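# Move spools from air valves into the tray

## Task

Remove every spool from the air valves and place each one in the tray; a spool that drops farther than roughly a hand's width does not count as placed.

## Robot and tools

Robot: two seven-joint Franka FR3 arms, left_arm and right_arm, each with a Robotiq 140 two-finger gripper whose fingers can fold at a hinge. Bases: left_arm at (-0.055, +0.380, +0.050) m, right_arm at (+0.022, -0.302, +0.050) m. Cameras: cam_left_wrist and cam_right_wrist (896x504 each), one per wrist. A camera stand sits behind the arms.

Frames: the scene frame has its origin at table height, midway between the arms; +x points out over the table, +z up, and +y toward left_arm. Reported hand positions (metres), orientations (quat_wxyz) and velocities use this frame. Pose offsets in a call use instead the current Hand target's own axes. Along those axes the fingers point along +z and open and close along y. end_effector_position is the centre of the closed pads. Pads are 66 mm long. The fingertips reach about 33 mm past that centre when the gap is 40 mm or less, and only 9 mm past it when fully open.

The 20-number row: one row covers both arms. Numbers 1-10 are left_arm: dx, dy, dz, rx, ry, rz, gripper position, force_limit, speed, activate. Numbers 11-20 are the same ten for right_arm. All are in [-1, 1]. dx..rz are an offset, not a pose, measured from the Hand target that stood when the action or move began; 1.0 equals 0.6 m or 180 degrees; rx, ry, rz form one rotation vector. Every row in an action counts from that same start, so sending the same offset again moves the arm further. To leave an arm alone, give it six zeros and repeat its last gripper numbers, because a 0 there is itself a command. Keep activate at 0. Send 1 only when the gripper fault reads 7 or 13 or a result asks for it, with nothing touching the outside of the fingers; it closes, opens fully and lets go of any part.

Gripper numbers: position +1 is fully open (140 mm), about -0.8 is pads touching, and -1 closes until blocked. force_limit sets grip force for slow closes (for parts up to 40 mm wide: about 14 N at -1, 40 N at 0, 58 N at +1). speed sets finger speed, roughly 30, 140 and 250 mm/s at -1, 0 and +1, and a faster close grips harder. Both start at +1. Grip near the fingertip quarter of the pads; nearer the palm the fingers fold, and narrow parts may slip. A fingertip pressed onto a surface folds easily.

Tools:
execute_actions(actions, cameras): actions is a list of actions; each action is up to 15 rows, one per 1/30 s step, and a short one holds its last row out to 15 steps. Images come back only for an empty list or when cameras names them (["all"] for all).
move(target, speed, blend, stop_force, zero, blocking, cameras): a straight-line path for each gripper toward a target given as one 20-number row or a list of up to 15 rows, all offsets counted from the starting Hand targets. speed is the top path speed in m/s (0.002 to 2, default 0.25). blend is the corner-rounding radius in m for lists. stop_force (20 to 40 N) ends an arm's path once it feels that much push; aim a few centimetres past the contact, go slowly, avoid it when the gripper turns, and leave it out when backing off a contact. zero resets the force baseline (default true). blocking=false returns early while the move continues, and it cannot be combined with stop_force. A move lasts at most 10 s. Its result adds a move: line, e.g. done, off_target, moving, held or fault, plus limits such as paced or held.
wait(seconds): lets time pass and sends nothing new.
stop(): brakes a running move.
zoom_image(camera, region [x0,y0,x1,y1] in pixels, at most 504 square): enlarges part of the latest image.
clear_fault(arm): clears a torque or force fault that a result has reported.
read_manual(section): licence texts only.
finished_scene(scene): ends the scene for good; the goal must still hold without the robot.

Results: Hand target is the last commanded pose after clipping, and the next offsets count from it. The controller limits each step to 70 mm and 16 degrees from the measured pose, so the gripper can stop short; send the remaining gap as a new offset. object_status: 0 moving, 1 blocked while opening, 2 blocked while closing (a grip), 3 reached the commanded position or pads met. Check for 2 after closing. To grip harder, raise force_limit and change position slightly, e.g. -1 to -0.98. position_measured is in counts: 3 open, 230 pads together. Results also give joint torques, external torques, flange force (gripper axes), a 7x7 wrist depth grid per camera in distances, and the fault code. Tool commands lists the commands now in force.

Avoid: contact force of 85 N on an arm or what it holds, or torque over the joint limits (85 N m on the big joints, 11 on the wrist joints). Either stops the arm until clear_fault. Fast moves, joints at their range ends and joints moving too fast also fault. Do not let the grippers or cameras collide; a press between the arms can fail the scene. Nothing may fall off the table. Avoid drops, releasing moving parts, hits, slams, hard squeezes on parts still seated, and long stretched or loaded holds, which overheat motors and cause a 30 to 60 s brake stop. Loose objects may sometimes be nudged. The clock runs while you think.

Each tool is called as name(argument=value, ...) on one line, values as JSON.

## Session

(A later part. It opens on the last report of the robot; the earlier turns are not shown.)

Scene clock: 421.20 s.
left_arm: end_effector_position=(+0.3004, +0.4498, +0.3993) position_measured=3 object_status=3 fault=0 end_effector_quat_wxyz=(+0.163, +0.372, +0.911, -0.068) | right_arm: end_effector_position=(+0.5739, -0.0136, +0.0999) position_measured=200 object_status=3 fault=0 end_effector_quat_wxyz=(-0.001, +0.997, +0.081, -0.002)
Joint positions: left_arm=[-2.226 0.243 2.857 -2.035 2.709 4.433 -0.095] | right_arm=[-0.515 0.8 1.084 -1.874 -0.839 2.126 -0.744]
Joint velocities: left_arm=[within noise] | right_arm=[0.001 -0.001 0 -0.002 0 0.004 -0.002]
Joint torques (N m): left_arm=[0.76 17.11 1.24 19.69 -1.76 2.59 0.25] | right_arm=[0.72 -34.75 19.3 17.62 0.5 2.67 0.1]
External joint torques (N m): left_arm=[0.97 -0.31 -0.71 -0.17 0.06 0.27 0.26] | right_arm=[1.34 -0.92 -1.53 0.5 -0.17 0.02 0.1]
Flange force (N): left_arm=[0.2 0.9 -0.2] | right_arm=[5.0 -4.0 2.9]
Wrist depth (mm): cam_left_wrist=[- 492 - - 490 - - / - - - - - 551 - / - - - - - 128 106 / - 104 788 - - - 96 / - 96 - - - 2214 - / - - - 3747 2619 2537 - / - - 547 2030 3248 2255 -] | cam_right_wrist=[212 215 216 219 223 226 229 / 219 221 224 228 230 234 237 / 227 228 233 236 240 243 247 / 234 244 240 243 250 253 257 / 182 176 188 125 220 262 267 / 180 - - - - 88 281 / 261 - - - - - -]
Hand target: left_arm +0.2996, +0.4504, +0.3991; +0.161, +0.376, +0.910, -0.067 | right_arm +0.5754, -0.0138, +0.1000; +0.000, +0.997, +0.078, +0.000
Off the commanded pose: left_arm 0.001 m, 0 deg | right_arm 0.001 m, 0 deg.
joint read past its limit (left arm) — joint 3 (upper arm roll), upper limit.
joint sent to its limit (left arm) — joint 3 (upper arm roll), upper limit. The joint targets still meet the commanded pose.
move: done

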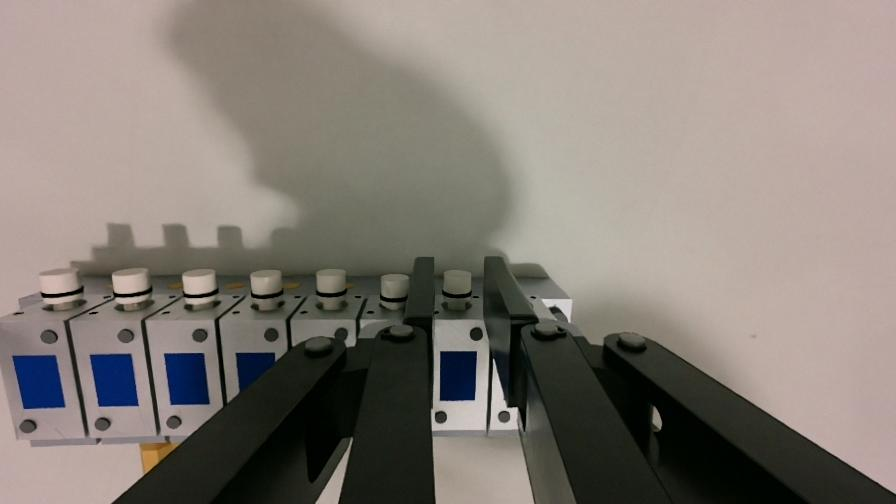

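move(target=[[0,0,0,0,0,0,1,1,1,0,0,0,0.0483,0,0,0,-0.563,0,-1,0],[0,0,0,0,0,0,1,1,1,0,0,0,0.0483,0,0,0,-1,0,-1,0]], speed=0.08, cameras=["cam_right_wrist"])

move(target=[[0,0,0,0,0,0,1,1,1,0,0.1,0,0,0,0,0,-1,0,-1,0],[0,0,0,0,0,0,1,1,1,0,0.1,0,-0.1483,0,0,0,-1,0,-1,0],[0,0,0,0,0,0,1,1,1,0,-0.386,-0.059,-0.1483,0,0,0,-1,0,-1,0]], speed=[0.05,0.2,0.3], blend=[0.01,0.03,0], cameras=["cam_right_wrist"])

Scene clock: 430.40 s.
left_arm: end_effector_position=(+0.3004, +0.4498, +0.3993) position_measured=3 object_status=3 fault=0 end_effector_quat_wxyz=(+0.163, +0.372, +0.911, -0.068) | right_arm: end_effector_position=(+0.5749, -0.0138, +0.0711) position_measured=214 object_status=0 fault=0 end_effector_quat_wxyz=(-0.001, +0.997, +0.081, -0.001)
Joint positions: left_arm=[-2.226 0.243 2.857 -2.035 2.709 4.433 -0.095] | right_arm=[-0.478 0.832 1.026 -1.875 -0.871 2.173 -0.728]
Joint torques (N m): left_arm=[0.79 17.1 1.24 19.65 -1.75 2.61 0.31] | right_arm=[0.69 -36.53 19.47 16.7 0.49 2.75 0.08]
External joint torques (N m): left_arm=[1 -0.32 -0.7 -0.22 0.07 0.28 0.32] | right_arm=[1.23 -1.21 -1.39 0.27 -0.16 0.11 0.08]
Flange force (N): left_arm=[0.5 0.8 -0.1] | right_arm=[2.4 -2.8 2.3]
Wrist depth (mm): cam_left_wrist=[497 - - - - - 487 / 539 - - - - - 542 / - - - - - 127 105 / - 104 - 721 - - 96 / - 96 - 771 926 2365 - / - - - 2619 2677 2537 - / - - 516 1964 2866 - -] | cam_right_wrist=[187 188 191 194 196 199 201 / 192 195 197 200 202 206 209 / 200 202 206 207 211 215 218 / 207 209 213 214 219 222 228 / 163 161 177 115 224 233 236 / - 150 - 74 - 239 245 / - - - - - - 257]
Hand target: left_arm +0.2996, +0.4504, +0.3991; +0.161, +0.376, +0.910, -0.067 | right_arm +0.5754, -0.0138, +0.0710; +0.000, +0.997, +0.078, +0.000
Off the commanded pose: left_arm 0.001 m, 0 deg | right_arm 0.001 m, 0 deg.
joint read past its limit (left arm) — joint 3 (upper arm roll), upper limit.
joint sent to its limit (left arm) — joint 3 (upper arm roll), upper limit. The joint targets still meet the commanded pose.
move: done

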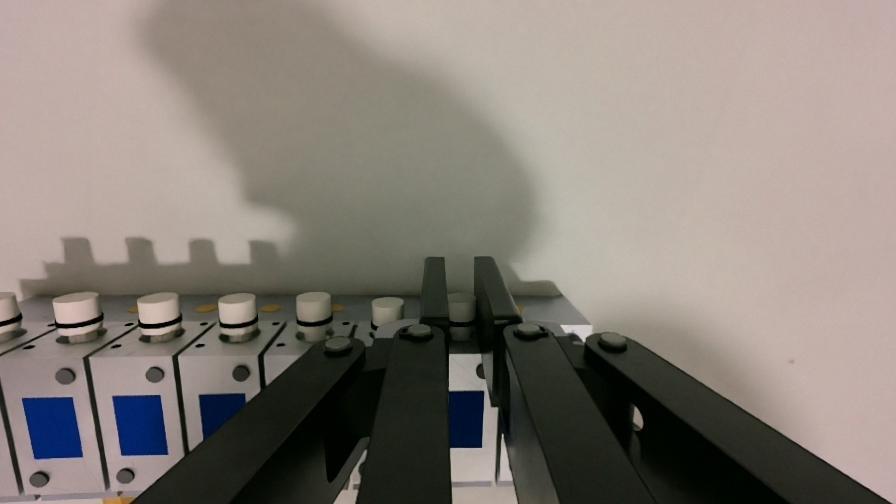

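Scene clock: 434.30 s.
left_arm: end_effector_position=(+0.3004, +0.4498, +0.3993) position_measured=3 object_status=3 fault=0 end_effector_quat_wxyz=(+0.163, +0.372, +0.911, -0.068) | right_arm: end_effector_position=(+0.3418, -0.0151, +0.1604) position_measured=214 object_status=2 fault=0 end_effector_quat_wxyz=(+0.000, +0.997, +0.083, +0.000)
Joint positions: left_arm=[-2.226 0.243 2.857 -2.035 2.709 4.433 -0.095] | right_arm=[-1.24 0.521 1.905 -2.553 -0.651 2.254 -0.528]
Joint velocities: left_arm=[within noise] | right_arm=[-0.001 0.001 0 0 0 0.001 0.005]
Joint torques (N m): left_arm=[0.78 17.07 1.25 19.69 -1.75 2.6 0.3] | right_arm=[0.12 -0.92 11.89 18.71 0.65 2.69 0.13]
External joint torques (N m): left_arm=[1.04 -0.43 -0.65 -0.17 0.07 0.26 0.31] | right_arm=[0.35 -0.57 -0.11 -0.35 0.06 0.05 0.13]
Flange force (N): left_arm=[0.4 1.3 -0.2] | right_arm=[1.2 -2.4 2.8]
Wrist depth (mm): cam_left_wrist=[- - - - - - - / - - - - - - - / 694 - - - 591 128 107 / - 104 - - - - 96 / - 96 - - - 2082 - / - - - - 2648 2564 - / - 397 - 3163 3163 - -] | cam_right_wrist=[259 260 264 268 272 276 280 / 267 266 276 279 282 286 290 / 278 285 280 287 292 296 295 / 289 294 285 295 - - - / 300 306 286 115 111 - 328 / 312 313 - - - 88 341 / 321 - - - - - -]
Hand target: left_arm +0.2996, +0.4504, +0.3991; +0.161, +0.376, +0.910, -0.067 | right_arm +0.3411, -0.0150, +0.1600; +0.000, +0.997, +0.078, +0.000
Off the commanded pose: left_arm 0.001 m, 0 deg | right_arm 0.001 m, 1 deg.
joint read past its limit (left arm) — joint 3 (upper arm roll), upper limit.
joint sent to its limit (left arm) — joint 3 (upper arm roll), upper limit. The joint targets still meet the commanded pose.
move: done

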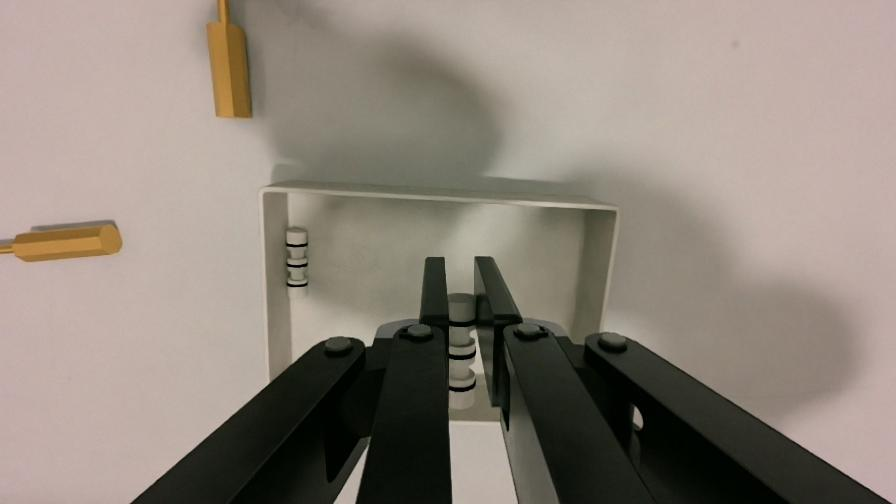

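move(target=[[0,0,0,0,0,0,1,1,1,0,0,0,0.14,0,0,0,-1,0,-1,0],[0,0,0,0,0,0,1,1,1,0,0,0,0.2,0,0,0,-1,0,-1,0],[0,0,0,0,0,0,1,1,1,0,0,0,0.2,0,0,0,-0.563,0,-1,0],[0,0,0,0,0,0,1,1,1,0,0,0,-0.02,0,0,0,-0.563,0,-1,0]], speed=[0.25,0.08,0.1,0.25], blend=[0.01,0,0,0], cameras=["cam_right_wrist"])

move(target=[[0,0,0,0,0,0,1,1,1,0,0.3847,0.0132,0.07,0,0,0,-0.563,0,-1,0],[0,0,0,0,0,0,1,1,1,0,0.3847,0.0132,0.12,0,0,0,-0.563,0,-1,0]], speed=[0.3,0.15], cameras=["cam_right_wrist"])

zoom_image(camera="cam_right_wrist", region=[360, 220, 560, 370])

Scene clock: 442.03 s.
left_arm: end_effector_position=(+0.3004, +0.4498, +0.3993) position_measured=3 object_status=3 fault=0 end_effector_quat_wxyz=(+0.163, +0.372, +0.911, -0.068) | right_arm: end_effector_position=(+0.3421, -0.0140, +0.1725) position_measured=200 object_status=3 fault=0 end_effector_quat_wxyz=(-0.002, +0.997, +0.079, +0.001)
Joint positions: left_arm=[-2.226 0.243 2.857 -2.035 2.709 4.433 -0.095] | right_arm=[-1.296 0.506 1.972 -2.546 -0.604 2.241 -0.551]
Joint velocities: left_arm=[within noise] | right_arm=[-0.003 0 0.003 0 0 -0.004 0]
Joint torques (N m): left_arm=[0.83 17.13 1.22 19.71 -1.76 2.59 0.29] | right_arm=[0.46 1.59 11.35 19.01 0.58 2.25 -0.05]
External joint torques (N m): left_arm=[1 -0.21 -0.76 -0.08 0.06 0.27 0.3] | right_arm=[0.71 0.23 -0.02 -0.79 -0.04 -0.41 -0.05]
Flange force (N): left_arm=[0.1 0.9 -0.4] | right_arm=[-0.7 -0.4 0.3]
Wrist depth (mm): cam_left_wrist=[- - - - - - - / - - - - - - - / - - 650 - 609 127 106 / - 104 721 - - 740 96 / - 96 - - - 2320 - / - - - - 2768 2591 - / - 400 - 2537 2971 2412 -] | cam_right_wrist=[270 275 - 280 - 284 - / 279 284 - 292 293 300 302 / 291 294 289 298 297 - 310 / 301 305 303 - 315 329 - / 310 314 317 124 126 336 336 / 325 - - - - 83 361 / - - - - - - -]
Hand target: left_arm +0.2996, +0.4504, +0.3991; +0.161, +0.376, +0.910, -0.067 | right_arm +0.3411, -0.0150, +0.1720; +0.000, +0.997, +0.078, +0.000
Off the commanded pose: left_arm 0.001 m, 0 deg | right_arm 0.002 m, 0 deg.
joint read past its limit (left arm) — joint 3 (upper arm roll), upper limit.
joint sent to its limit (left arm) — joint 3 (upper arm roll), upper limit. The joint targets still meet the commanded pose.
move: done

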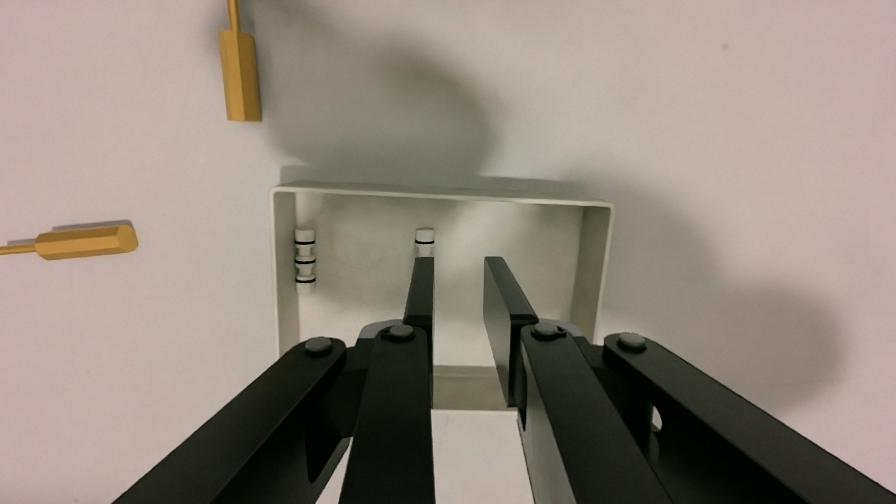

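Scene clock: 444.73 s.
left_arm: end_effector_position=(+0.3004, +0.4498, +0.3993) position_measured=3 object_status=3 fault=0 end_effector_quat_wxyz=(+0.163, +0.372, +0.911, -0.068) | right_arm: end_effector_position=(+0.5687, +0.0134, +0.0997) position_measured=200 object_status=3 fault=0 end_effector_quat_wxyz=(-0.001, +0.997, +0.081, -0.002)
Joint positions: left_arm=[-2.226 0.243 2.857 -2.035 2.709 4.433 -0.095] | right_arm=[-0.384 0.737 0.976 -1.849 -0.736 2.17 -0.762]
Joint velocities: left_arm=[within noise] | right_arm=[-0.001 0 -0.001 0 0.001 0.005 0]
Joint torques (N m): left_arm=[0.71 17.14 1.29 19.68 -1.76 2.59 0.33] | right_arm=[0.64 -36.79 17.38 18.99 0.56 2.74 0.16]
External joint torques (N m): left_arm=[0.88 -0.26 -0.69 -0.14 0.06 0.26 0.34] | right_arm=[1.16 -1.11 -1.01 0.61 -0.09 0.09 0.16]
Flange force (N): left_arm=[0.4 0.8 -0.2] | right_arm=[3.3 -3.3 1.3]
Wrist depth (mm): cam_left_wrist=[- - 479 492 - - - / - - - - - - - / 631 559 - - - 128 107 / - 104 721 - - - 96 / - 96 - - - 2082 - / - - - 620 2706 2412 - / - - 492 1845 - - -] | cam_right_wrist=[214 216 217 223 225 227 230 / 221 223 227 229 233 235 238 / 229 233 234 237 241 247 249 / 237 239 241 244 250 255 257 / 242 180 187 126 185 264 268 / 251 182 - 188 - 88 280 / 264 - - - - - 291]
Hand target: left_arm +0.2996, +0.4504, +0.3991; +0.161, +0.376, +0.910, -0.067 | right_arm +0.5703, +0.0132, +0.1000; +0.000, +0.997, +0.078, +0.000
Off the commanded pose: left_arm 0.001 m, 0 deg | right_arm 0.002 m, 0 deg.
joint read past its limit (left arm) — joint 3 (upper arm roll), upper limit.
joint sent to its limit (left arm) — joint 3 (upper arm roll), upper limit. The joint targets still meet the commanded pose.
move: done

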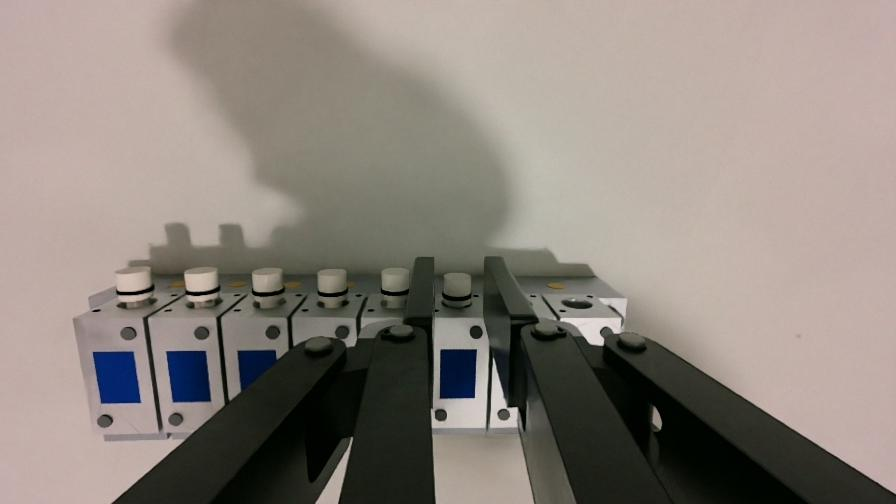

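Scaled by 2.520 from the camera's image (finer frame: 1280x720).

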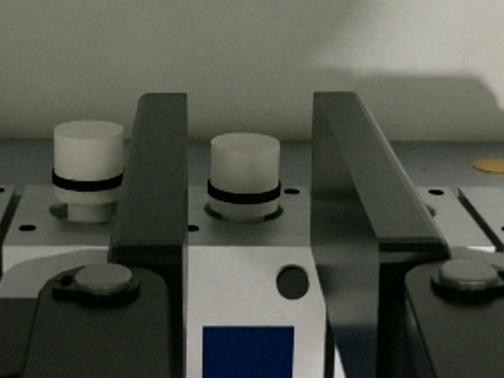

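move(target=[[0,0,0,0,0,0,1,1,1,0,-0.001,0.0005,0.0483,0,0,0,-0.563,0,-1,0],[0,0,0,0,0,0,1,1,1,0,-0.001,0.0005,0.0483,0,0,0,-1,0,-1,0]], speed=0.08)

move(target=[[0,0,0,0,0,0,1,1,1,0,0.1,0,0,0,0,0,-1,0,-1,0],[0,0,0,0,0,0,1,1,1,0,0.1,0,-0.1483,0,0,0,-1,0,-1,0],[0,0,0,0,0,0,1,1,1,0,-0.3847,0.045,-0.1483,0,0,0,-1,0,-1,0]], speed=[0.05,0.2,0.3], blend=[0.01,0.03,0], cameras=["cam_right_wrist"])

move(target=[[0,0,0,0,0,0,1,1,1,0,0,0,0.14,0,0,0,-1,0,-1,0],[0,0,0,0,0,0,1,1,1,0,0,0,0.2,0,0,0,-1,0,-1,0],[0,0,0,0,0,0,1,1,1,0,0,0,0.2,0,0,0,-0.563,0,-1,0],[0,0,0,0,0,0,1,1,1,0,0,0,-0.02,0,0,0,-0.563,0,-1,0]], speed=[0.25,0.08,0.1,0.25], blend=[0.01,0,0,0], cameras=["cam_right_wrist"])

move(target=[[0,0,0,0,0,0,1,1,1,0,0.3847,-0.0912,0.07,0,0,0,-0.563,0,-1,0],[0,0,0,0,0,0,1,1,1,0,0.3847,-0.0912,0.12,0,0,0,-0.563,0,-1,0]], speed=[0.3,0.15], cameras=["cam_right_wrist"])

zoom_image(camera="cam_right_wrist", region=[360, 220, 560, 370])

Scene clock: 452.73 s.
left_arm: end_effector_position=(+0.3004, +0.4498, +0.3993) position_measured=3 object_status=3 fault=0 end_effector_quat_wxyz=(+0.163, +0.372, +0.911, -0.068) | right_arm: end_effector_position=(+0.5697, +0.0131, +0.0715) position_measured=214 object_status=0 fault=0 end_effector_quat_wxyz=(-0.001, +0.997, +0.081, -0.001)
Joint positions: left_arm=[-2.226 0.243 2.857 -2.035 2.709 4.433 -0.095] | right_arm=[-0.348 0.77 0.921 -1.852 -0.767 2.219 -0.746]
Joint torques (N m): left_arm=[0.77 17.12 1.27 19.71 -1.74 2.6 0.31] | right_arm=[0.65 -38.23 17.07 17.78 0.54 2.74 0.08]
External joint torques (N m): left_arm=[0.93 -0.34 -0.74 -0.18 0.08 0.26 0.32] | right_arm=[1.31 -0.95 -1.3 -0.07 -0.09 0.09 0.07]
Flange force (N): left_arm=[0.2 1.0 -0.1] | right_arm=[1.0 -2.4 2.1]
Wrist depth (mm): cam_left_wrist=[- - - - 477 - - / 577 - - - - - - / - - 561 625 - 137 106 / - 104 - - - - 96 / - 97 - - - 2156 - / - 1188 - 604 2706 2564 - / - 2677 480 1918 2832 - -] | cam_right_wrist=[188 189 193 197 199 201 203 / 195 198 200 202 205 208 210 / 201 204 208 210 213 216 218 / 210 212 215 217 221 225 229 / 162 173 175 115 203 233 237 / 151 152 - 74 - 88 246 / - - - - - - 256]
Hand target: left_arm +0.2996, +0.4504, +0.3991; +0.161, +0.376, +0.910, -0.067 | right_arm +0.5698, +0.0128, +0.0710; +0.000, +0.997, +0.078, +0.000
Off the commanded pose: left_arm 0.001 m, 0 deg | right_arm 0.001 m, 0 deg.
joint read past its limit (left arm) — joint 3 (upper arm roll), upper limit.
joint sent to its limit (left arm) — joint 3 (upper arm roll), upper limit. The joint targets still meet the commanded pose.
move: done

Scene clock: 456.73 s.
left_arm: end_effector_position=(+0.3004, +0.4498, +0.3993) position_measured=3 object_status=3 fault=0 end_effector_quat_wxyz=(+0.163, +0.372, +0.911, -0.068) | right_arm: end_effector_position=(+0.3463, -0.0497, +0.1606) position_measured=214 object_status=2 fault=0 end_effector_quat_wxyz=(-0.001, +0.997, +0.082, +0.000)
Joint positions: left_arm=[-2.226 0.243 2.857 -2.035 2.709 4.433 -0.095] | right_arm=[-1.485 0.475 2.064 -2.619 -0.565 2.297 -0.658]
Joint velocities: left_arm=[within noise] | right_arm=[0 0 0 0.002 0.001 0.002 0.005]
Joint torques (N m): left_arm=[0.79 17.12 1.29 19.68 -1.74 2.58 0.32] | right_arm=[0.19 3.66 9.69 19.23 0.56 2.67 0.06]
External joint torques (N m): left_arm=[1 -0.22 -0.64 -0.09 0.07 0.26 0.33] | right_arm=[0.37 -0.38 -0.03 -0.41 -0.03 0.02 0.06]
Flange force (N): left_arm=[0.5 0.8 -0.4] | right_arm=[0.7 -1.4 2.1]
Wrist depth (mm): cam_left_wrist=[- - - 534 - 483 - / - - - - - - - / - - - 643 - 128 106 / - 104 708 - - - 96 / - 103 - - - 2235 - / - 480 - - 2832 2460 - / - - - 3337 2800 - -] | cam_right_wrist=[259 261 264 267 263 273 278 / 267 268 274 278 285 287 290 / 277 282 282 286 297 294 303 / 288 278 289 - 308 310 315 / 296 302 303 115 119 323 327 / 311 - - 74 - 88 346 / 322 - - - - - -]
Hand target: left_arm +0.2996, +0.4504, +0.3991; +0.161, +0.376, +0.910, -0.067 | right_arm +0.3460, -0.0499, +0.1600; +0.000, +0.997, +0.078, +0.000
Off the commanded pose: left_arm 0.001 m, 0 deg | right_arm 0.001 m, 0 deg.
joint read past its limit (left arm) — joint 3 (upper arm roll), upper limit.
joint sent to its limit (left arm) — joint 3 (upper arm roll), upper limit. The joint targets still meet the commanded pose.
move: done

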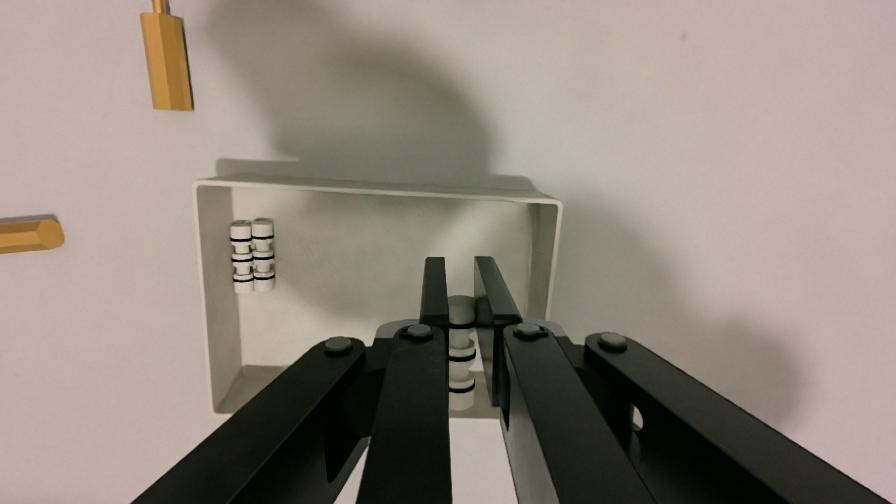

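Scene clock: 462.37 s.
left_arm: end_effector_position=(+0.3004, +0.4498, +0.3993) position_measured=3 object_status=3 fault=0 end_effector_quat_wxyz=(+0.163, +0.372, +0.911, -0.068) | right_arm: end_effector_position=(+0.3462, -0.0492, +0.1730) position_measured=200 object_status=3 fault=0 end_effector_quat_wxyz=(-0.001, +0.997, +0.073, +0.001)
Joint positions: left_arm=[-2.226 0.243 2.857 -2.035 2.709 4.433 -0.095] | right_arm=[-0.23 -0.397 0.861 -2.622 0.41 2.314 -1.362]
Joint velocities: left_arm=[within noise] | right_arm=[0 -0.001 0 0.001 -0.002 0.002 -0.006]
Joint torques (N m): left_arm=[0.78 17.14 1.18 19.68 -1.75 2.61 0.29] | right_arm=[0.83 -7.7 -8.29 20.97 0.59 2.8 -0.25]
External joint torques (N m): left_arm=[0.98 -0.28 -0.77 -0.18 0.07 0.28 0.3] | right_arm=[1.07 0.85 -0.2 -0.4 -0.04 0.1 -0.26]
Flange force (N): left_arm=[0.2 0.8 -0.2] | right_arm=[-1.3 0.7 1.4]
Wrist depth (mm): cam_left_wrist=[- 490 - - - - - / - - - - - - - / - - - - - 128 113 / - 104 - - - - 96 / - 97 - - - 2342 - / - - - - 2648 2591 - / - - - 3337 2900 3007 -] | cam_right_wrist=[286 284 289 292 293 300 297 / 298 290 300 301 305 305 - / 307 308 307 311 309 315 328 / 301 315 318 321 332 333 334 / 329 - 327 124 336 331 346 / 343 - - - - 83 354 / 351 - - - - - 375]
Hand target: left_arm +0.2996, +0.4504, +0.3991; +0.161, +0.376, +0.910, -0.067 | right_arm +0.3460, -0.0499, +0.1720; +0.000, +0.997, +0.078, +0.000
Off the commanded pose: left_arm 0.001 m, 0 deg | right_arm 0.001 m, 1 deg.
joint read past its limit (left arm) — joint 3 (upper arm roll), upper limit.
joint sent to its limit (left arm) — joint 3 (upper arm roll), upper limit. The joint targets still meet the commanded pose.
move: done

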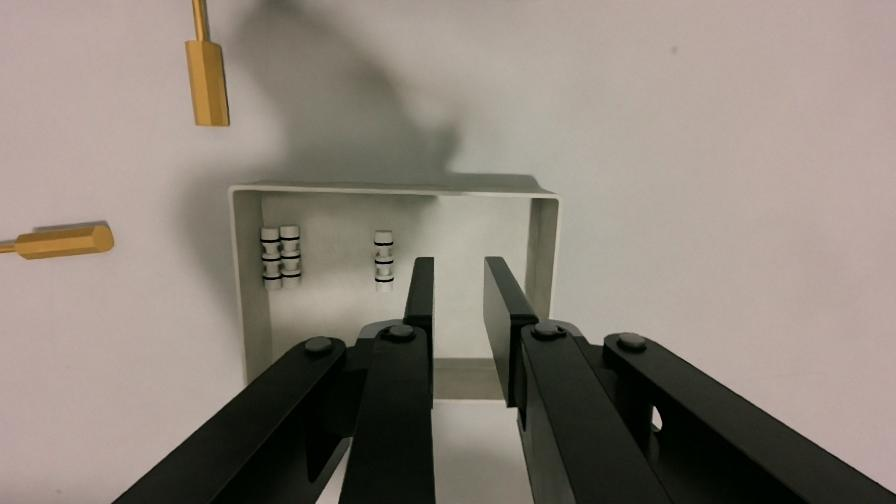

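Scene clock: 465.07 s.
left_arm: end_effector_position=(+0.3004, +0.4498, +0.3993) position_measured=3 object_status=3 fault=0 end_effector_quat_wxyz=(+0.163, +0.372, +0.911, -0.068) | right_arm: end_effector_position=(+0.5638, +0.0402, +0.0993) position_measured=200 object_status=3 fault=0 end_effector_quat_wxyz=(+0.000, +0.997, +0.082, -0.002)
Joint positions: left_arm=[-2.226 0.243 2.857 -2.035 2.709 4.433 -0.095] | right_arm=[-0.042 0.578 0.615 -1.835 -0.422 2.275 -0.908]
Joint velocities: left_arm=[within noise] | right_arm=[0.001 0 0 0 0 0.003 0.003]
Joint torques (N m): left_arm=[0.76 17.1 1.26 19.65 -1.75 2.59 0.29] | right_arm=[0.64 -42.13 9.52 21.66 0.59 2.67 0.11]
External joint torques (N m): left_arm=[1.02 -0.29 -0.62 -0.16 0.07 0.27 0.3] | right_arm=[0.99 -1.12 -1.2 0.5 -0.03 0.01 0.11]
Flange force (N): left_arm=[0.5 0.9 -0.3] | right_arm=[1.1 -1.8 -0.1]
Wrist depth (mm): cam_left_wrist=[- - - - - - - / - 534 - - - - 522 / - - - - - 128 107 / - 104 - - 719 - 96 / - 96 - 636 - 2194 - / - - - 583 2619 2619 - / - - 466 515 3007 2737 -] | cam_right_wrist=[218 221 222 224 227 231 233 / 225 228 233 - 236 239 242 / 231 239 238 242 244 248 250 / 244 243 248 247 252 256 260 / 249 183 188 124 127 225 270 / 263 - - - - 83 283 / - - - - - - -]
Hand target: left_arm +0.2996, +0.4504, +0.3991; +0.161, +0.376, +0.910, -0.067 | right_arm +0.5654, +0.0402, +0.1000; +0.000, +0.997, +0.078, +0.000
Off the commanded pose: left_arm 0.001 m, 0 deg | right_arm 0.002 m, 0 deg.
joint read past its limit (left arm) — joint 3 (upper arm roll), upper limit.
joint sent to its limit (left arm) — joint 3 (upper arm roll), upper limit. The joint targets still meet the commanded pose.
move: done

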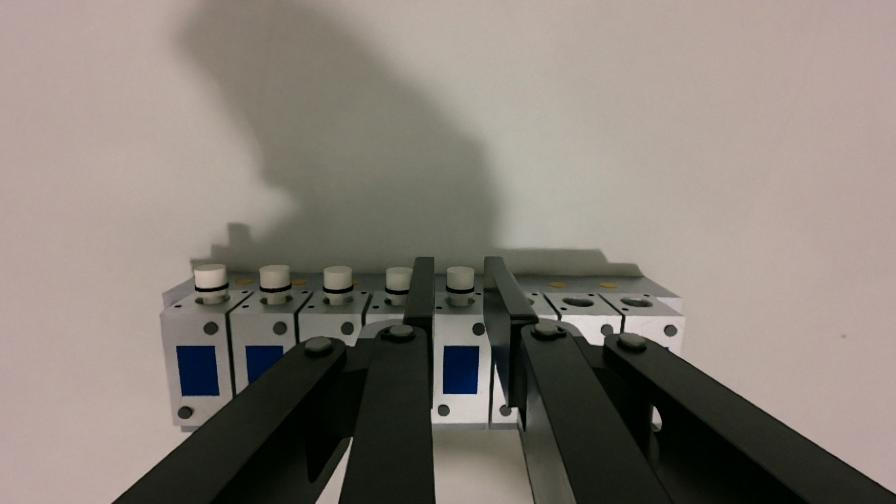

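Scaled by 2.520 from the camera's image (finer frame: 1280x720).

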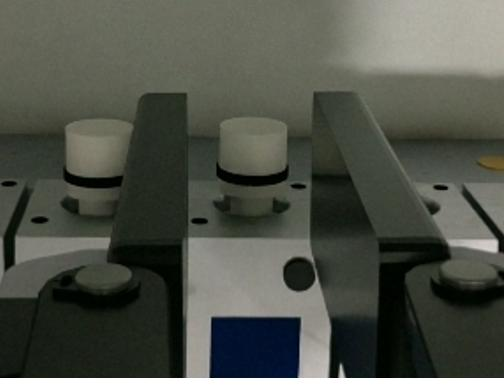

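move(target=[[0,0,0,0,0,0,1,1,1,0,0.0025,0.0023,0.02,0,0,0,-0.563,0,-1,0],[0,0,0,0,0,0,1,1,1,0,0.0025,0.0023,0.0483,0,0,0,-0.563,0,-1,0],[0,0,0,0,0,0,1,1,1,0,0.0025,0.0023,0.0483,0,0,0,-1,0,-1,0]], speed=0.08)

move(target=[[0,0,0,0,0,0,1,1,1,0,0.1,0,0,0,0,0,-1,0,-1,0],[0,0,0,0,0,0,1,1,1,0,0.1,0,-0.1483,0,0,0,-1,0,-1,0],[0,0,0,0,0,0,1,1,1,0,-0.3872,0.0889,-0.1483,0,0,0,-1,0,-1,0]], speed=[0.05,0.2,0.3], blend=[0.01,0.03,0], cameras=["cam_right_wrist"])

move(target=[[0,0,0,0,0,0,1,1,1,0,0,0,0.14,0,0,0,-1,0,-1,0],[0,0,0,0,0,0,1,1,1,0,0,0,0.2,0,0,0,-1,0,-1,0],[0,0,0,0,0,0,1,1,1,0,0,0,0.2,0,0,0,-0.563,0,-1,0],[0,0,0,0,0,0,1,1,1,0,0,0,-0.02,0,0,0,-0.563,0,-1,0]], speed=[0.25,0.08,0.1,0.25], blend=[0.01,0,0,0], cameras=["cam_right_wrist"])

Scene clock: 471.73 s.
left_arm: end_effector_position=(+0.3004, +0.4498, +0.3993) position_measured=3 object_status=3 fault=0 end_effector_quat_wxyz=(+0.163, +0.372, +0.911, -0.068) | right_arm: end_effector_position=(+0.5668, +0.0387, +0.0712) position_measured=214 object_status=0 fault=0 end_effector_quat_wxyz=(+0.000, +0.997, +0.081, -0.001)
Joint positions: left_arm=[-2.226 0.243 2.857 -2.035 2.709 4.433 -0.095] | right_arm=[-0.01 0.622 0.569 -1.834 -0.444 2.325 -0.898]
Joint torques (N m): left_arm=[0.74 17.11 1.22 19.7 -1.76 2.6 0.29] | right_arm=[0.85 -43 9.68 20.56 0.59 2.81 0.11]
External joint torques (N m): left_arm=[1.05 -0.44 -0.62 -0.18 0.07 0.26 0.3] | right_arm=[1.53 -0.61 -0.82 -0.06 0 0.15 0.11]
Flange force (N): left_arm=[0.4 1.3 -0.2] | right_arm=[-0.3 -2.1 1.1]
Wrist depth (mm): cam_left_wrist=[- - - - - - 479 / - 600 - 591 - - 535 / - 604 587 - - 127 112 / - 104 - - - 719 96 / - 96 - - - 2276 - / - - - 540 2737 2436 - / - - 435 516 2800 2365 -] | cam_right_wrist=[193 196 198 200 202 204 208 / 201 202 203 206 207 212 216 / 207 209 213 214 217 219 222 / 215 217 218 220 224 229 230 / 221 166 - 119 187 195 240 / 229 157 - - - 163 249 / 237 - - - - - 258]
Hand target: left_arm +0.2996, +0.4504, +0.3991; +0.161, +0.376, +0.910, -0.067 | right_arm +0.5671, +0.0391, +0.0710; +0.000, +0.997, +0.078, +0.000
Off the commanded pose: left_arm 0.001 m, 0 deg | right_arm 0.001 m, 0 deg.
joint read past its limit (left arm) — joint 3 (upper arm roll), upper limit.
joint sent to its limit (left arm) — joint 3 (upper arm roll), upper limit. The joint targets still meet the commanded pose.
move: done

Scene clock: 475.80 s.
left_arm: end_effector_position=(+0.3004, +0.4498, +0.3993) position_measured=3 object_status=3 fault=0 end_effector_quat_wxyz=(+0.163, +0.372, +0.911, -0.068) | right_arm: end_effector_position=(+0.3462, -0.0498, +0.1606) position_measured=214 object_status=2 fault=0 end_effector_quat_wxyz=(+0.001, +0.997, +0.075, +0.000)
Joint positions: left_arm=[-2.226 0.243 2.857 -2.035 2.709 4.433 -0.095] | right_arm=[-0.032 -0.3 0.664 -2.642 0.267 2.385 -1.257]
Joint velocities: left_arm=[within noise] | right_arm=[0 0.001 0.002 -0.001 0 0.002 -0.006]
Joint torques (N m): left_arm=[0.77 17.11 1.26 19.7 -1.75 2.6 0.29] | right_arm=[0.81 -14.04 -5.43 21.13 0.58 2.8 -0.2]
External joint torques (N m): left_arm=[1.01 -0.41 -0.67 -0.19 0.07 0.27 0.3] | right_arm=[1.1 -0.15 -0.25 -0.24 -0.01 0.12 -0.2]
Flange force (N): left_arm=[0.4 1.2 -0.1] | right_arm=[-3.4 1.3 -0.9]
Wrist depth (mm): cam_left_wrist=[- 470 510 479 465 - - / - 569 - - - - - / - - - - - 128 106 / - 104 - - - - 96 / - 97 - - 978 2100 - / - - - - 2737 2511 - / - - - 3747 - - -] | cam_right_wrist=[274 275 275 280 283 279 289 / 283 285 289 291 292 295 298 / - 297 297 304 303 306 301 / 300 306 305 307 302 319 318 / 327 315 - 119 311 329 336 / 330 - - - - 88 347 / 338 - - - - - 359]
Hand target: left_arm +0.2996, +0.4504, +0.3991; +0.161, +0.376, +0.910, -0.067 | right_arm +0.3460, -0.0499, +0.1600; +0.000, +0.997, +0.078, +0.000
Off the commanded pose: left_arm 0.001 m, 0 deg | right_arm 0.001 m, 0 deg.
joint read past its limit (left arm) — joint 3 (upper arm roll), upper limit.
joint sent to its limit (left arm) — joint 3 (upper arm roll), upper limit. The joint targets still meet the commanded pose.
move: done

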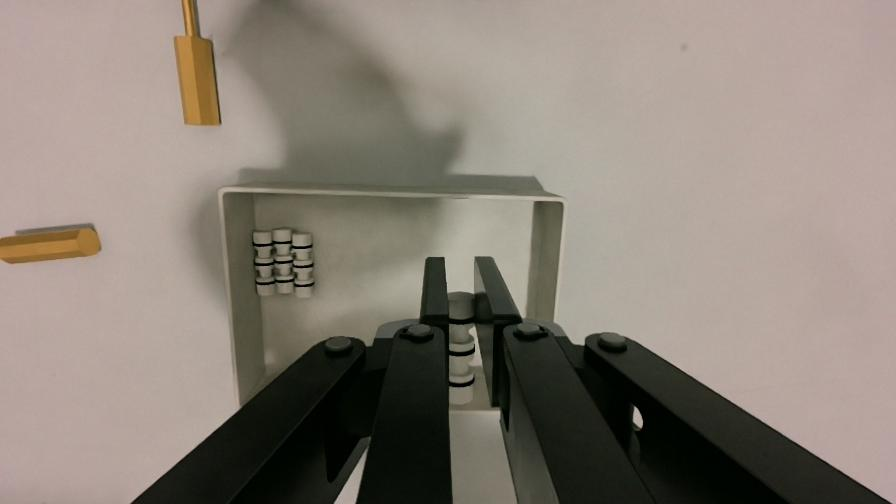

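Scene clock: 480.57 s.
left_arm: end_effector_position=(+0.3004, +0.4498, +0.3993) position_measured=3 object_status=3 fault=0 end_effector_quat_wxyz=(+0.163, +0.372, +0.911, -0.068) | right_arm: end_effector_position=(+0.3467, -0.0490, +0.1722) position_measured=200 object_status=3 fault=0 end_effector_quat_wxyz=(-0.001, +0.997, +0.074, +0.001)
Joint positions: left_arm=[-2.226 0.243 2.857 -2.035 2.709 4.433 -0.095] | right_arm=[0.081 -0.306 0.543 -2.633 0.223 2.359 -1.225]
Joint velocities: left_arm=[within noise] | right_arm=[0 -0.001 0 0 0 -0.001 -0.007]
Joint torques (N m): left_arm=[0.83 17.11 1.23 19.71 -1.75 2.59 0.31] | right_arm=[0.81 -15.79 -4.77 21.71 0.59 2.26 -0.25]
External joint torques (N m): left_arm=[1.1 -0.45 -0.66 -0.23 0.09 0.27 0.32] | right_arm=[1.01 -0.23 -0.31 -0.11 0 -0.41 -0.25]
Flange force (N): left_arm=[0.6 1.2 -0.1] | right_arm=[-2.8 1.3 -2.5]
Wrist depth (mm): cam_left_wrist=[- 489 493 464 - - - / - - - - - - - / - - - - - 127 106 / - 104 791 - 754 - 96 / - 97 - - 879 2255 - / - - - - 2768 2866 - / - - - 3747 - - -] | cam_right_wrist=[288 284 292 294 296 303 299 / 295 301 300 302 306 306 - / 309 308 308 312 310 - - / 305 318 320 318 336 324 331 / 335 329 327 124 336 347 349 / 351 341 - - - 88 361 / - - - - - - -]
Hand target: left_arm +0.2996, +0.4504, +0.3991; +0.161, +0.376, +0.910, -0.067 | right_arm +0.3460, -0.0499, +0.1720; +0.000, +0.997, +0.078, +0.000
Off the commanded pose: left_arm 0.001 m, 0 deg | right_arm 0.001 m, 1 deg.
joint read past its limit (left arm) — joint 3 (upper arm roll), upper limit.
joint sent to its limit (left arm) — joint 3 (upper arm roll), upper limit. The joint targets still meet the commanded pose.
move: done

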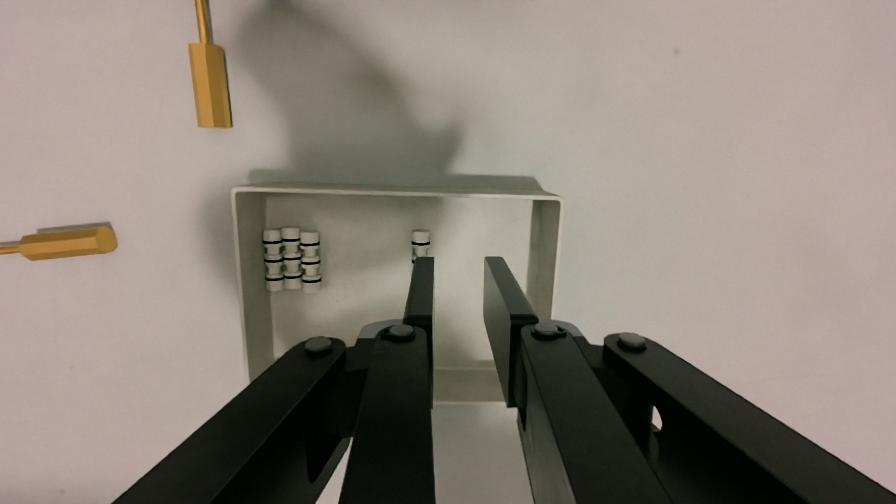

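move(target=[[0,0,0,0,0,0,1,1,1,0,0.3877,-0.1351,0.07,0,0,0,-0.563,0,-1,0],[0,0,0,0,0,0,1,1,1,0,0.3877,-0.1351,0.12,0,0,0,-0.563,0,-1,0]], speed=[0.3,0.15], cameras=["cam_right_wrist"])

zoom_image(camera="cam_right_wrist", region=[360, 220, 560, 370])

Scene clock: 486.40 s.
left_arm: end_effector_position=(+0.3004, +0.4498, +0.3993) position_measured=3 object_status=3 fault=0 end_effector_quat_wxyz=(+0.163, +0.372, +0.911, -0.068) | right_arm: end_effector_position=(+0.5614, +0.0665, +0.0993) position_measured=200 object_status=3 fault=0 end_effector_quat_wxyz=(+0.000, +0.997, +0.081, -0.002)
Joint positions: left_arm=[-2.226 0.243 2.857 -2.035 2.709 4.433 -0.095] | right_arm=[0.186 0.557 0.404 -1.788 -0.275 2.285 -0.966]
Joint velocities: left_arm=[within noise] | right_arm=[0 0 -0.002 0 0.002 0.005 0.003]
Joint torques (N m): left_arm=[0.81 17.13 1.24 19.69 -1.76 2.6 0.29] | right_arm=[0.55 -45.58 5.82 22.56 0.61 2.75 0.17]
External joint torques (N m): left_arm=[1.01 -0.19 -0.72 -0.12 0.06 0.27 0.3] | right_arm=[0.98 -0.99 -1.33 0.46 -0.01 0.09 0.17]
Flange force (N): left_arm=[0.3 0.7 -0.3] | right_arm=[0.2 -1.4 -0.3]
Wrist depth (mm): cam_left_wrist=[489 - - - 475 - - / - - 555 - - - - / - - - 612 - 127 106 / - 104 710 - - - 96 / - 96 - 644 912 2137 - / - - - 552 2737 2436 - / - 2737 410 500 - - -] | cam_right_wrist=[220 223 225 227 228 232 233 / 228 230 234 235 237 238 242 / 237 238 242 241 246 248 253 / - 248 248 249 255 255 - / 254 262 191 124 190 203 270 / 264 263 - - - 88 283 / - - - - - - 294]
Hand target: left_arm +0.2996, +0.4504, +0.3991; +0.161, +0.376, +0.910, -0.067 | right_arm +0.5631, +0.0665, +0.1000; +0.000, +0.997, +0.078, +0.000
Off the commanded pose: left_arm 0.001 m, 0 deg | right_arm 0.002 m, 0 deg.
joint read past its limit (left arm) — joint 3 (upper arm roll), upper limit.
joint sent to its limit (left arm) — joint 3 (upper arm roll), upper limit. The joint targets still meet the commanded pose.
move: done

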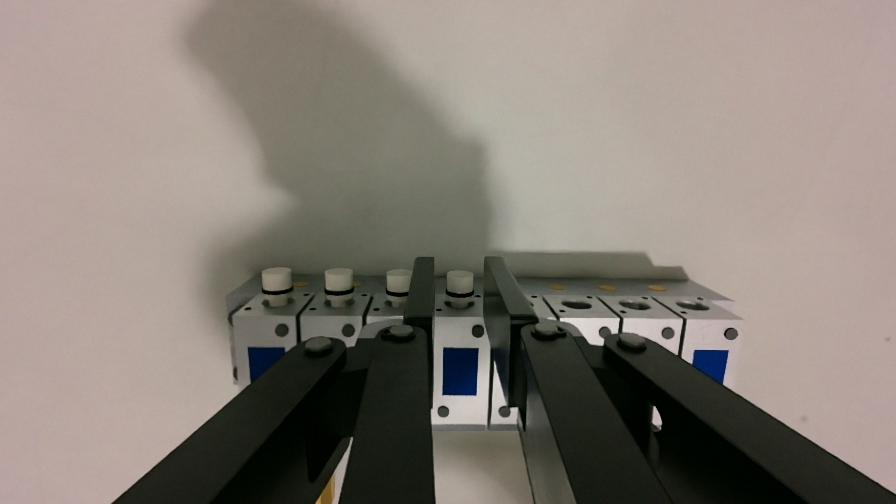

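Scaled by 2.520 from the camera's image (finer frame: 1280x720).

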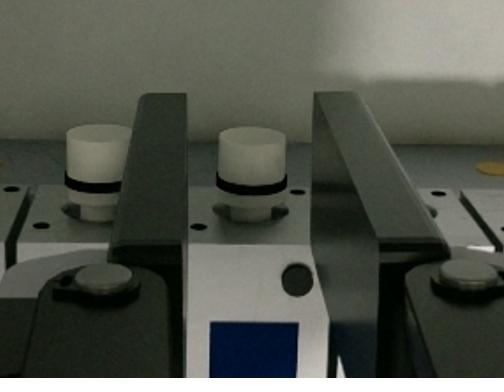

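move(target=[[0,0,0,0,0,0,1,1,1,0,0.001,0.0022,0.02,0,0,0,-0.563,0,-1,0],[0,0,0,0,0,0,1,1,1,0,0.001,0.0022,0.0483,0,0,0,-0.563,0,-1,0],[0,0,0,0,0,0,1,1,1,0,0.001,0.0022,0.0483,0,0,0,-1,0,-1,0]], speed=0.08)

move(target=[[0,0,0,0,0,0,1,1,1,0,0.1,0,0,0,0,0,-1,0,-1,0],[0,0,0,0,0,0,1,1,1,0,0.1,0,-0.1483,0,0,0,-1,0,-1,0],[0,0,0,0,0,0,1,1,1,0,-0.3888,0.133,-0.1483,0,0,0,-1,0,-1,0]], speed=[0.05,0.2,0.3], blend=[0.01,0.03,0], cameras=["cam_right_wrist"])

move(target=[[0,0,0,0,0,0,1,1,1,0,0,0,0.14,0,0,0,-1,0,-1,0],[0,0,0,0,0,0,1,1,1,0,0,0,0.2,0,0,0,-1,0,-1,0],[0,0,0,0,0,0,1,1,1,0,0,0,0.2,0,0,0,-0.563,0,-1,0],[0,0,0,0,0,0,1,1,1,0,0,0,-0.02,0,0,0,-0.563,0,-1,0]], speed=[0.25,0.08,0.1,0.25], blend=[0.01,0,0,0], cameras=["cam_right_wrist"])

move(target=[[0,0,0,0,0,0,1,1,1,0,0.3882,-0.1788,0.07,0,0,0,-0.563,0,-1,0],[0,0,0,0,0,0,1,1,1,0,0.3882,-0.1788,0.12,0,0,0,-0.563,0,-1,0]], speed=[0.3,0.15], cameras=["cam_right_wrist"])

zoom_image(camera="cam_right_wrist", region=[360, 220, 560, 370])

Scene clock: 495.10 s.
left_arm: end_effector_position=(+0.3004, +0.4498, +0.3993) position_measured=3 object_status=3 fault=0 end_effector_quat_wxyz=(+0.163, +0.372, +0.911, -0.068) | right_arm: end_effector_position=(+0.5637, +0.0649, +0.0714) position_measured=214 object_status=0 fault=0 end_effector_quat_wxyz=(+0.000, +0.997, +0.081, -0.001)
Joint positions: left_arm=[-2.226 0.243 2.857 -2.035 2.709 4.433 -0.095] | right_arm=[0.21 0.6 0.371 -1.792 -0.287 2.338 -0.96]
Joint torques (N m): left_arm=[0.76 17.11 1.25 19.7 -1.75 2.6 0.31] | right_arm=[0.89 -45.98 6.35 21.44 0.63 2.82 0.08]
External joint torques (N m): left_arm=[0.89 -0.32 -0.79 -0.2 0.06 0.27 0.32] | right_arm=[1.46 -0.38 -0.66 -0.15 0.04 0.15 0.08]
Flange force (N): left_arm=[0.2 0.9 -0.1] | right_arm=[-1.2 -1.5 0.6]
Wrist depth (mm): cam_left_wrist=[- - - - - - - / - - - - - - - / - - - - - 128 106 / - 104 - - - - 96 / - 96 - 655 955 2619 - / - - - 538 2648 2436 - / - - 401 492 - - -] | cam_right_wrist=[196 196 199 201 203 206 208 / 204 205 206 208 211 213 214 / 210 212 214 215 218 220 223 / 217 219 220 223 227 229 231 / 224 225 182 120 191 216 240 / 232 234 - 74 - 165 248 / 241 - - - - - -]
Hand target: left_arm +0.2996, +0.4504, +0.3991; +0.161, +0.376, +0.910, -0.067 | right_arm +0.5639, +0.0653, +0.0710; +0.000, +0.997, +0.078, +0.000
Off the commanded pose: left_arm 0.001 m, 0 deg | right_arm 0.001 m, 0 deg.
joint read past its limit (left arm) — joint 3 (upper arm roll), upper limit.
joint sent to its limit (left arm) — joint 3 (upper arm roll), upper limit. The joint targets still meet the commanded pose.
move: done

Scene clock: 499.00 s.
left_arm: end_effector_position=(+0.3004, +0.4498, +0.3993) position_measured=3 object_status=3 fault=0 end_effector_quat_wxyz=(+0.163, +0.372, +0.911, -0.068) | right_arm: end_effector_position=(+0.3458, -0.0502, +0.1597) position_measured=214 object_status=2 fault=0 end_effector_quat_wxyz=(+0.001, +0.997, +0.075, -0.001)
Joint positions: left_arm=[-2.226 0.243 2.857 -2.035 2.709 4.433 -0.095] | right_arm=[0.174 -0.263 0.451 -2.646 0.166 2.399 -1.184]
Joint velocities: left_arm=[within noise] | right_arm=[0 0 -0.001 0.001 0.001 0 -0.005]
Joint torques (N m): left_arm=[0.82 17.11 1.27 19.67 -1.75 2.6 0.3] | right_arm=[0.8 -18.17 -3.71 21.33 0.76 2.81 -0.23]
External joint torques (N m): left_arm=[1.04 -0.37 -0.66 -0.2 0.07 0.27 0.31] | right_arm=[1 -0.42 -0.36 -0.38 0.18 0.1 -0.23]
Flange force (N): left_arm=[0.5 1.0 -0.2] | right_arm=[-3.9 1.8 -1.1]
Wrist depth (mm): cam_left_wrist=[- - - - - - - / - - - - - - 511 / - - - - - 128 106 / - 104 736 734 - - 96 / - 103 - 840 - 2082 - / - 479 - 1353 2677 2460 - / - - - 3083 2935 2591 -] | cam_right_wrist=[272 273 274 282 283 285 289 / 284 285 288 291 294 297 298 / 293 296 295 298 302 305 311 / 302 303 - - 316 318 321 / - 291 309 120 - - 335 / - - - - - 88 348 / 340 - - - - - 359]
Hand target: left_arm +0.2996, +0.4504, +0.3991; +0.161, +0.376, +0.910, -0.067 | right_arm +0.3459, -0.0500, +0.1600; +0.000, +0.997, +0.078, +0.000
Off the commanded pose: left_arm 0.001 m, 0 deg | right_arm 0.000 m, 0 deg.
joint read past its limit (left arm) — joint 3 (upper arm roll), upper limit.
joint sent to its limit (left arm) — joint 3 (upper arm roll), upper limit. The joint targets still meet the commanded pose.
move: done

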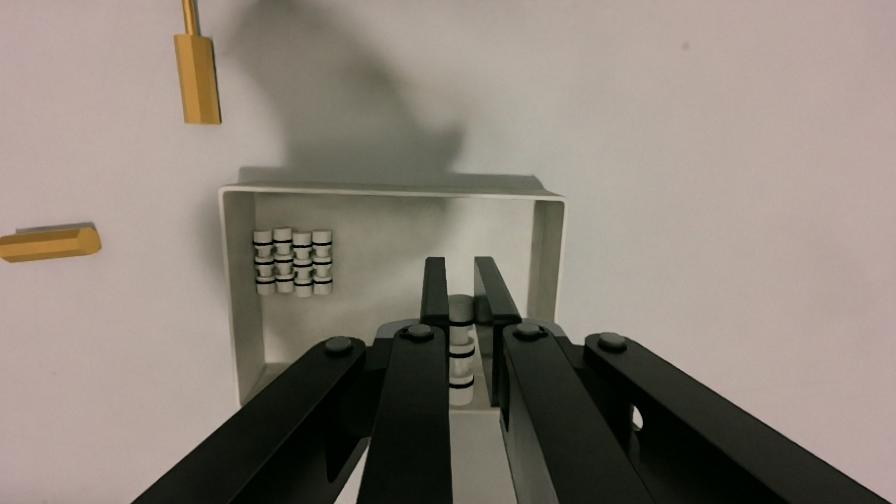

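Scene clock: 503.47 s.
left_arm: end_effector_position=(+0.3004, +0.4498, +0.3993) position_measured=3 object_status=3 fault=0 end_effector_quat_wxyz=(+0.163, +0.372, +0.911, -0.068) | right_arm: end_effector_position=(+0.3462, -0.0497, +0.1714) position_measured=200 object_status=3 fault=0 end_effector_quat_wxyz=(+0.000, +0.997, +0.075, +0.000)
Joint positions: left_arm=[-2.226 0.243 2.857 -2.035 2.709 4.433 -0.095] | right_arm=[0.233 -0.284 0.388 -2.637 0.152 2.368 -1.173]
Joint velocities: left_arm=[within noise] | right_arm=[0.002 -0.001 0.001 0.002 0 -0.001 -0.005]
Joint torques (N m): left_arm=[0.8 17.14 1.28 19.7 -1.75 2.58 0.29] | right_arm=[0.81 -18.64 -3.52 22.17 0.59 2.32 -0.25]
External joint torques (N m): left_arm=[0.95 -0.21 -0.73 -0.13 0.06 0.26 0.3] | right_arm=[1.11 -0.78 -0.22 0.2 -0.01 -0.36 -0.26]
Flange force (N): left_arm=[0.2 0.7 -0.3] | right_arm=[-3.1 1.1 -3.5]
Wrist depth (mm): cam_left_wrist=[- - - - 480 - - / - - - - - - - / - - - - - 137 106 / - 104 - - - - 96 / - 97 - - - 2276 - / - 484 - - 2737 2436 - / - - - 2800 3205 2436 -] | cam_right_wrist=[288 287 290 291 - 296 297 / 295 297 300 298 304 - - / 307 307 308 309 316 309 320 / 312 318 313 301 327 337 331 / - 330 - 124 336 341 340 / 338 - - - - 88 350 / - - - - - - -]
Hand target: left_arm +0.2996, +0.4504, +0.3991; +0.161, +0.376, +0.910, -0.067 | right_arm +0.3459, -0.0500, +0.1720; +0.000, +0.997, +0.078, +0.000
Off the commanded pose: left_arm 0.001 m, 0 deg | right_arm 0.001 m, 0 deg.
joint read past its limit (left arm) — joint 3 (upper arm roll), upper limit.
joint sent to its limit (left arm) — joint 3 (upper arm roll), upper limit. The joint targets still meet the commanded pose.
move: done

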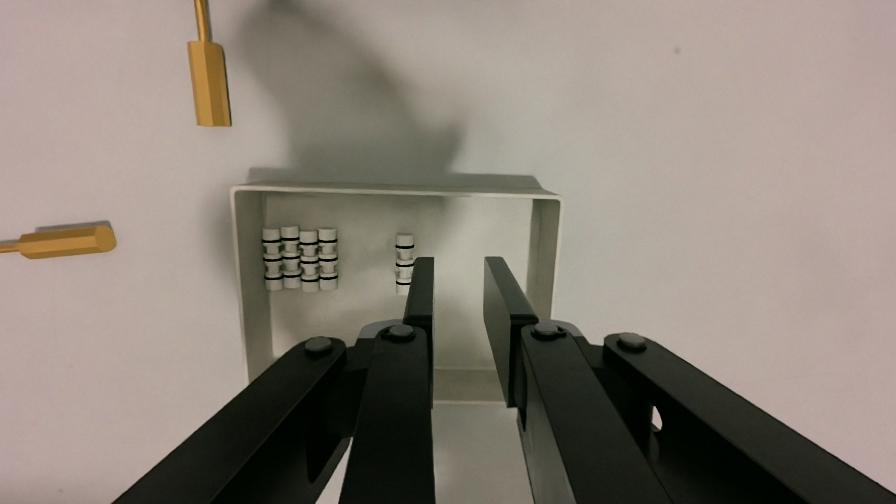

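Scene clock: 506.07 s.
left_arm: end_effector_position=(+0.3004, +0.4498, +0.3993) position_measured=3 object_status=3 fault=0 end_effector_quat_wxyz=(+0.163, +0.372, +0.911, -0.068) | right_arm: end_effector_position=(+0.5576, +0.0923, +0.0992) position_measured=200 object_status=3 fault=0 end_effector_quat_wxyz=(+0.000, +0.997, +0.081, -0.002)
Joint positions: left_arm=[-2.226 0.243 2.857 -2.035 2.709 4.433 -0.095] | right_arm=[0.327 0.57 0.291 -1.737 -0.201 2.274 -0.978]
Joint velocities: left_arm=[within noise] | right_arm=[0 0 -0.001 -0.001 -0.001 0.003 0.001]
Joint torques (N m): left_arm=[0.81 17.16 1.25 19.7 -1.75 2.6 0.3] | right_arm=[0.5 -47.68 4.53 23.09 0.61 2.79 0.07]
External joint torques (N m): left_arm=[1 -0.25 -0.7 -0.12 0.07 0.27 0.31] | right_arm=[1.04 -1.12 -0.77 0.54 -0.02 0.13 0.07]
Flange force (N): left_arm=[0.3 0.9 -0.3] | right_arm=[-0.4 -1.1 -1.1]
Wrist depth (mm): cam_left_wrist=[- - - 478 - - - / - - - - 564 550 - / - - - - 607 128 107 / - 104 - - - - 96 / - 96 - 607 - 2388 - / - - 1128 525 2677 2537 - / - - 374 457 2486 2412 -] | cam_right_wrist=[223 227 225 228 229 - 234 / 230 230 233 232 236 241 243 / 236 240 239 245 247 248 252 / 246 250 253 251 250 259 262 / 255 258 194 124 191 196 270 / 265 265 - 197 - 83 284 / - - - - - - 293]
Hand target: left_arm +0.2996, +0.4504, +0.3991; +0.161, +0.376, +0.910, -0.067 | right_arm +0.5593, +0.0924, +0.1000; +0.000, +0.997, +0.078, +0.000
Off the commanded pose: left_arm 0.001 m, 0 deg | right_arm 0.002 m, 0 deg.
joint read past its limit (left arm) — joint 3 (upper arm roll), upper limit.
joint sent to its limit (left arm) — joint 3 (upper arm roll), upper limit. The joint targets still meet the commanded pose.
move: done

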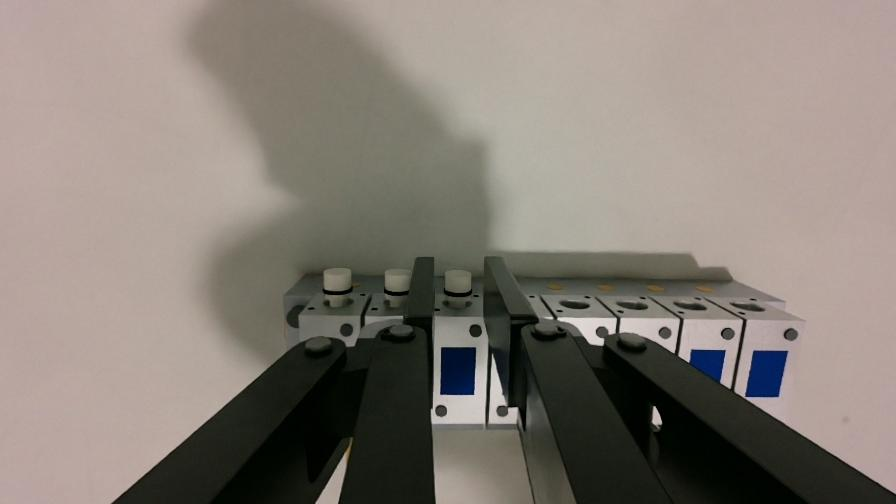

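Scaled by 2.520 from the camera's image (finer frame: 1280x720).

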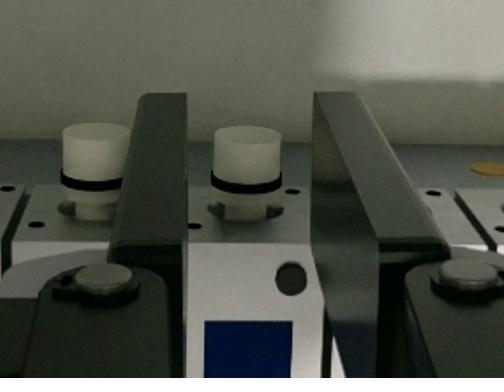

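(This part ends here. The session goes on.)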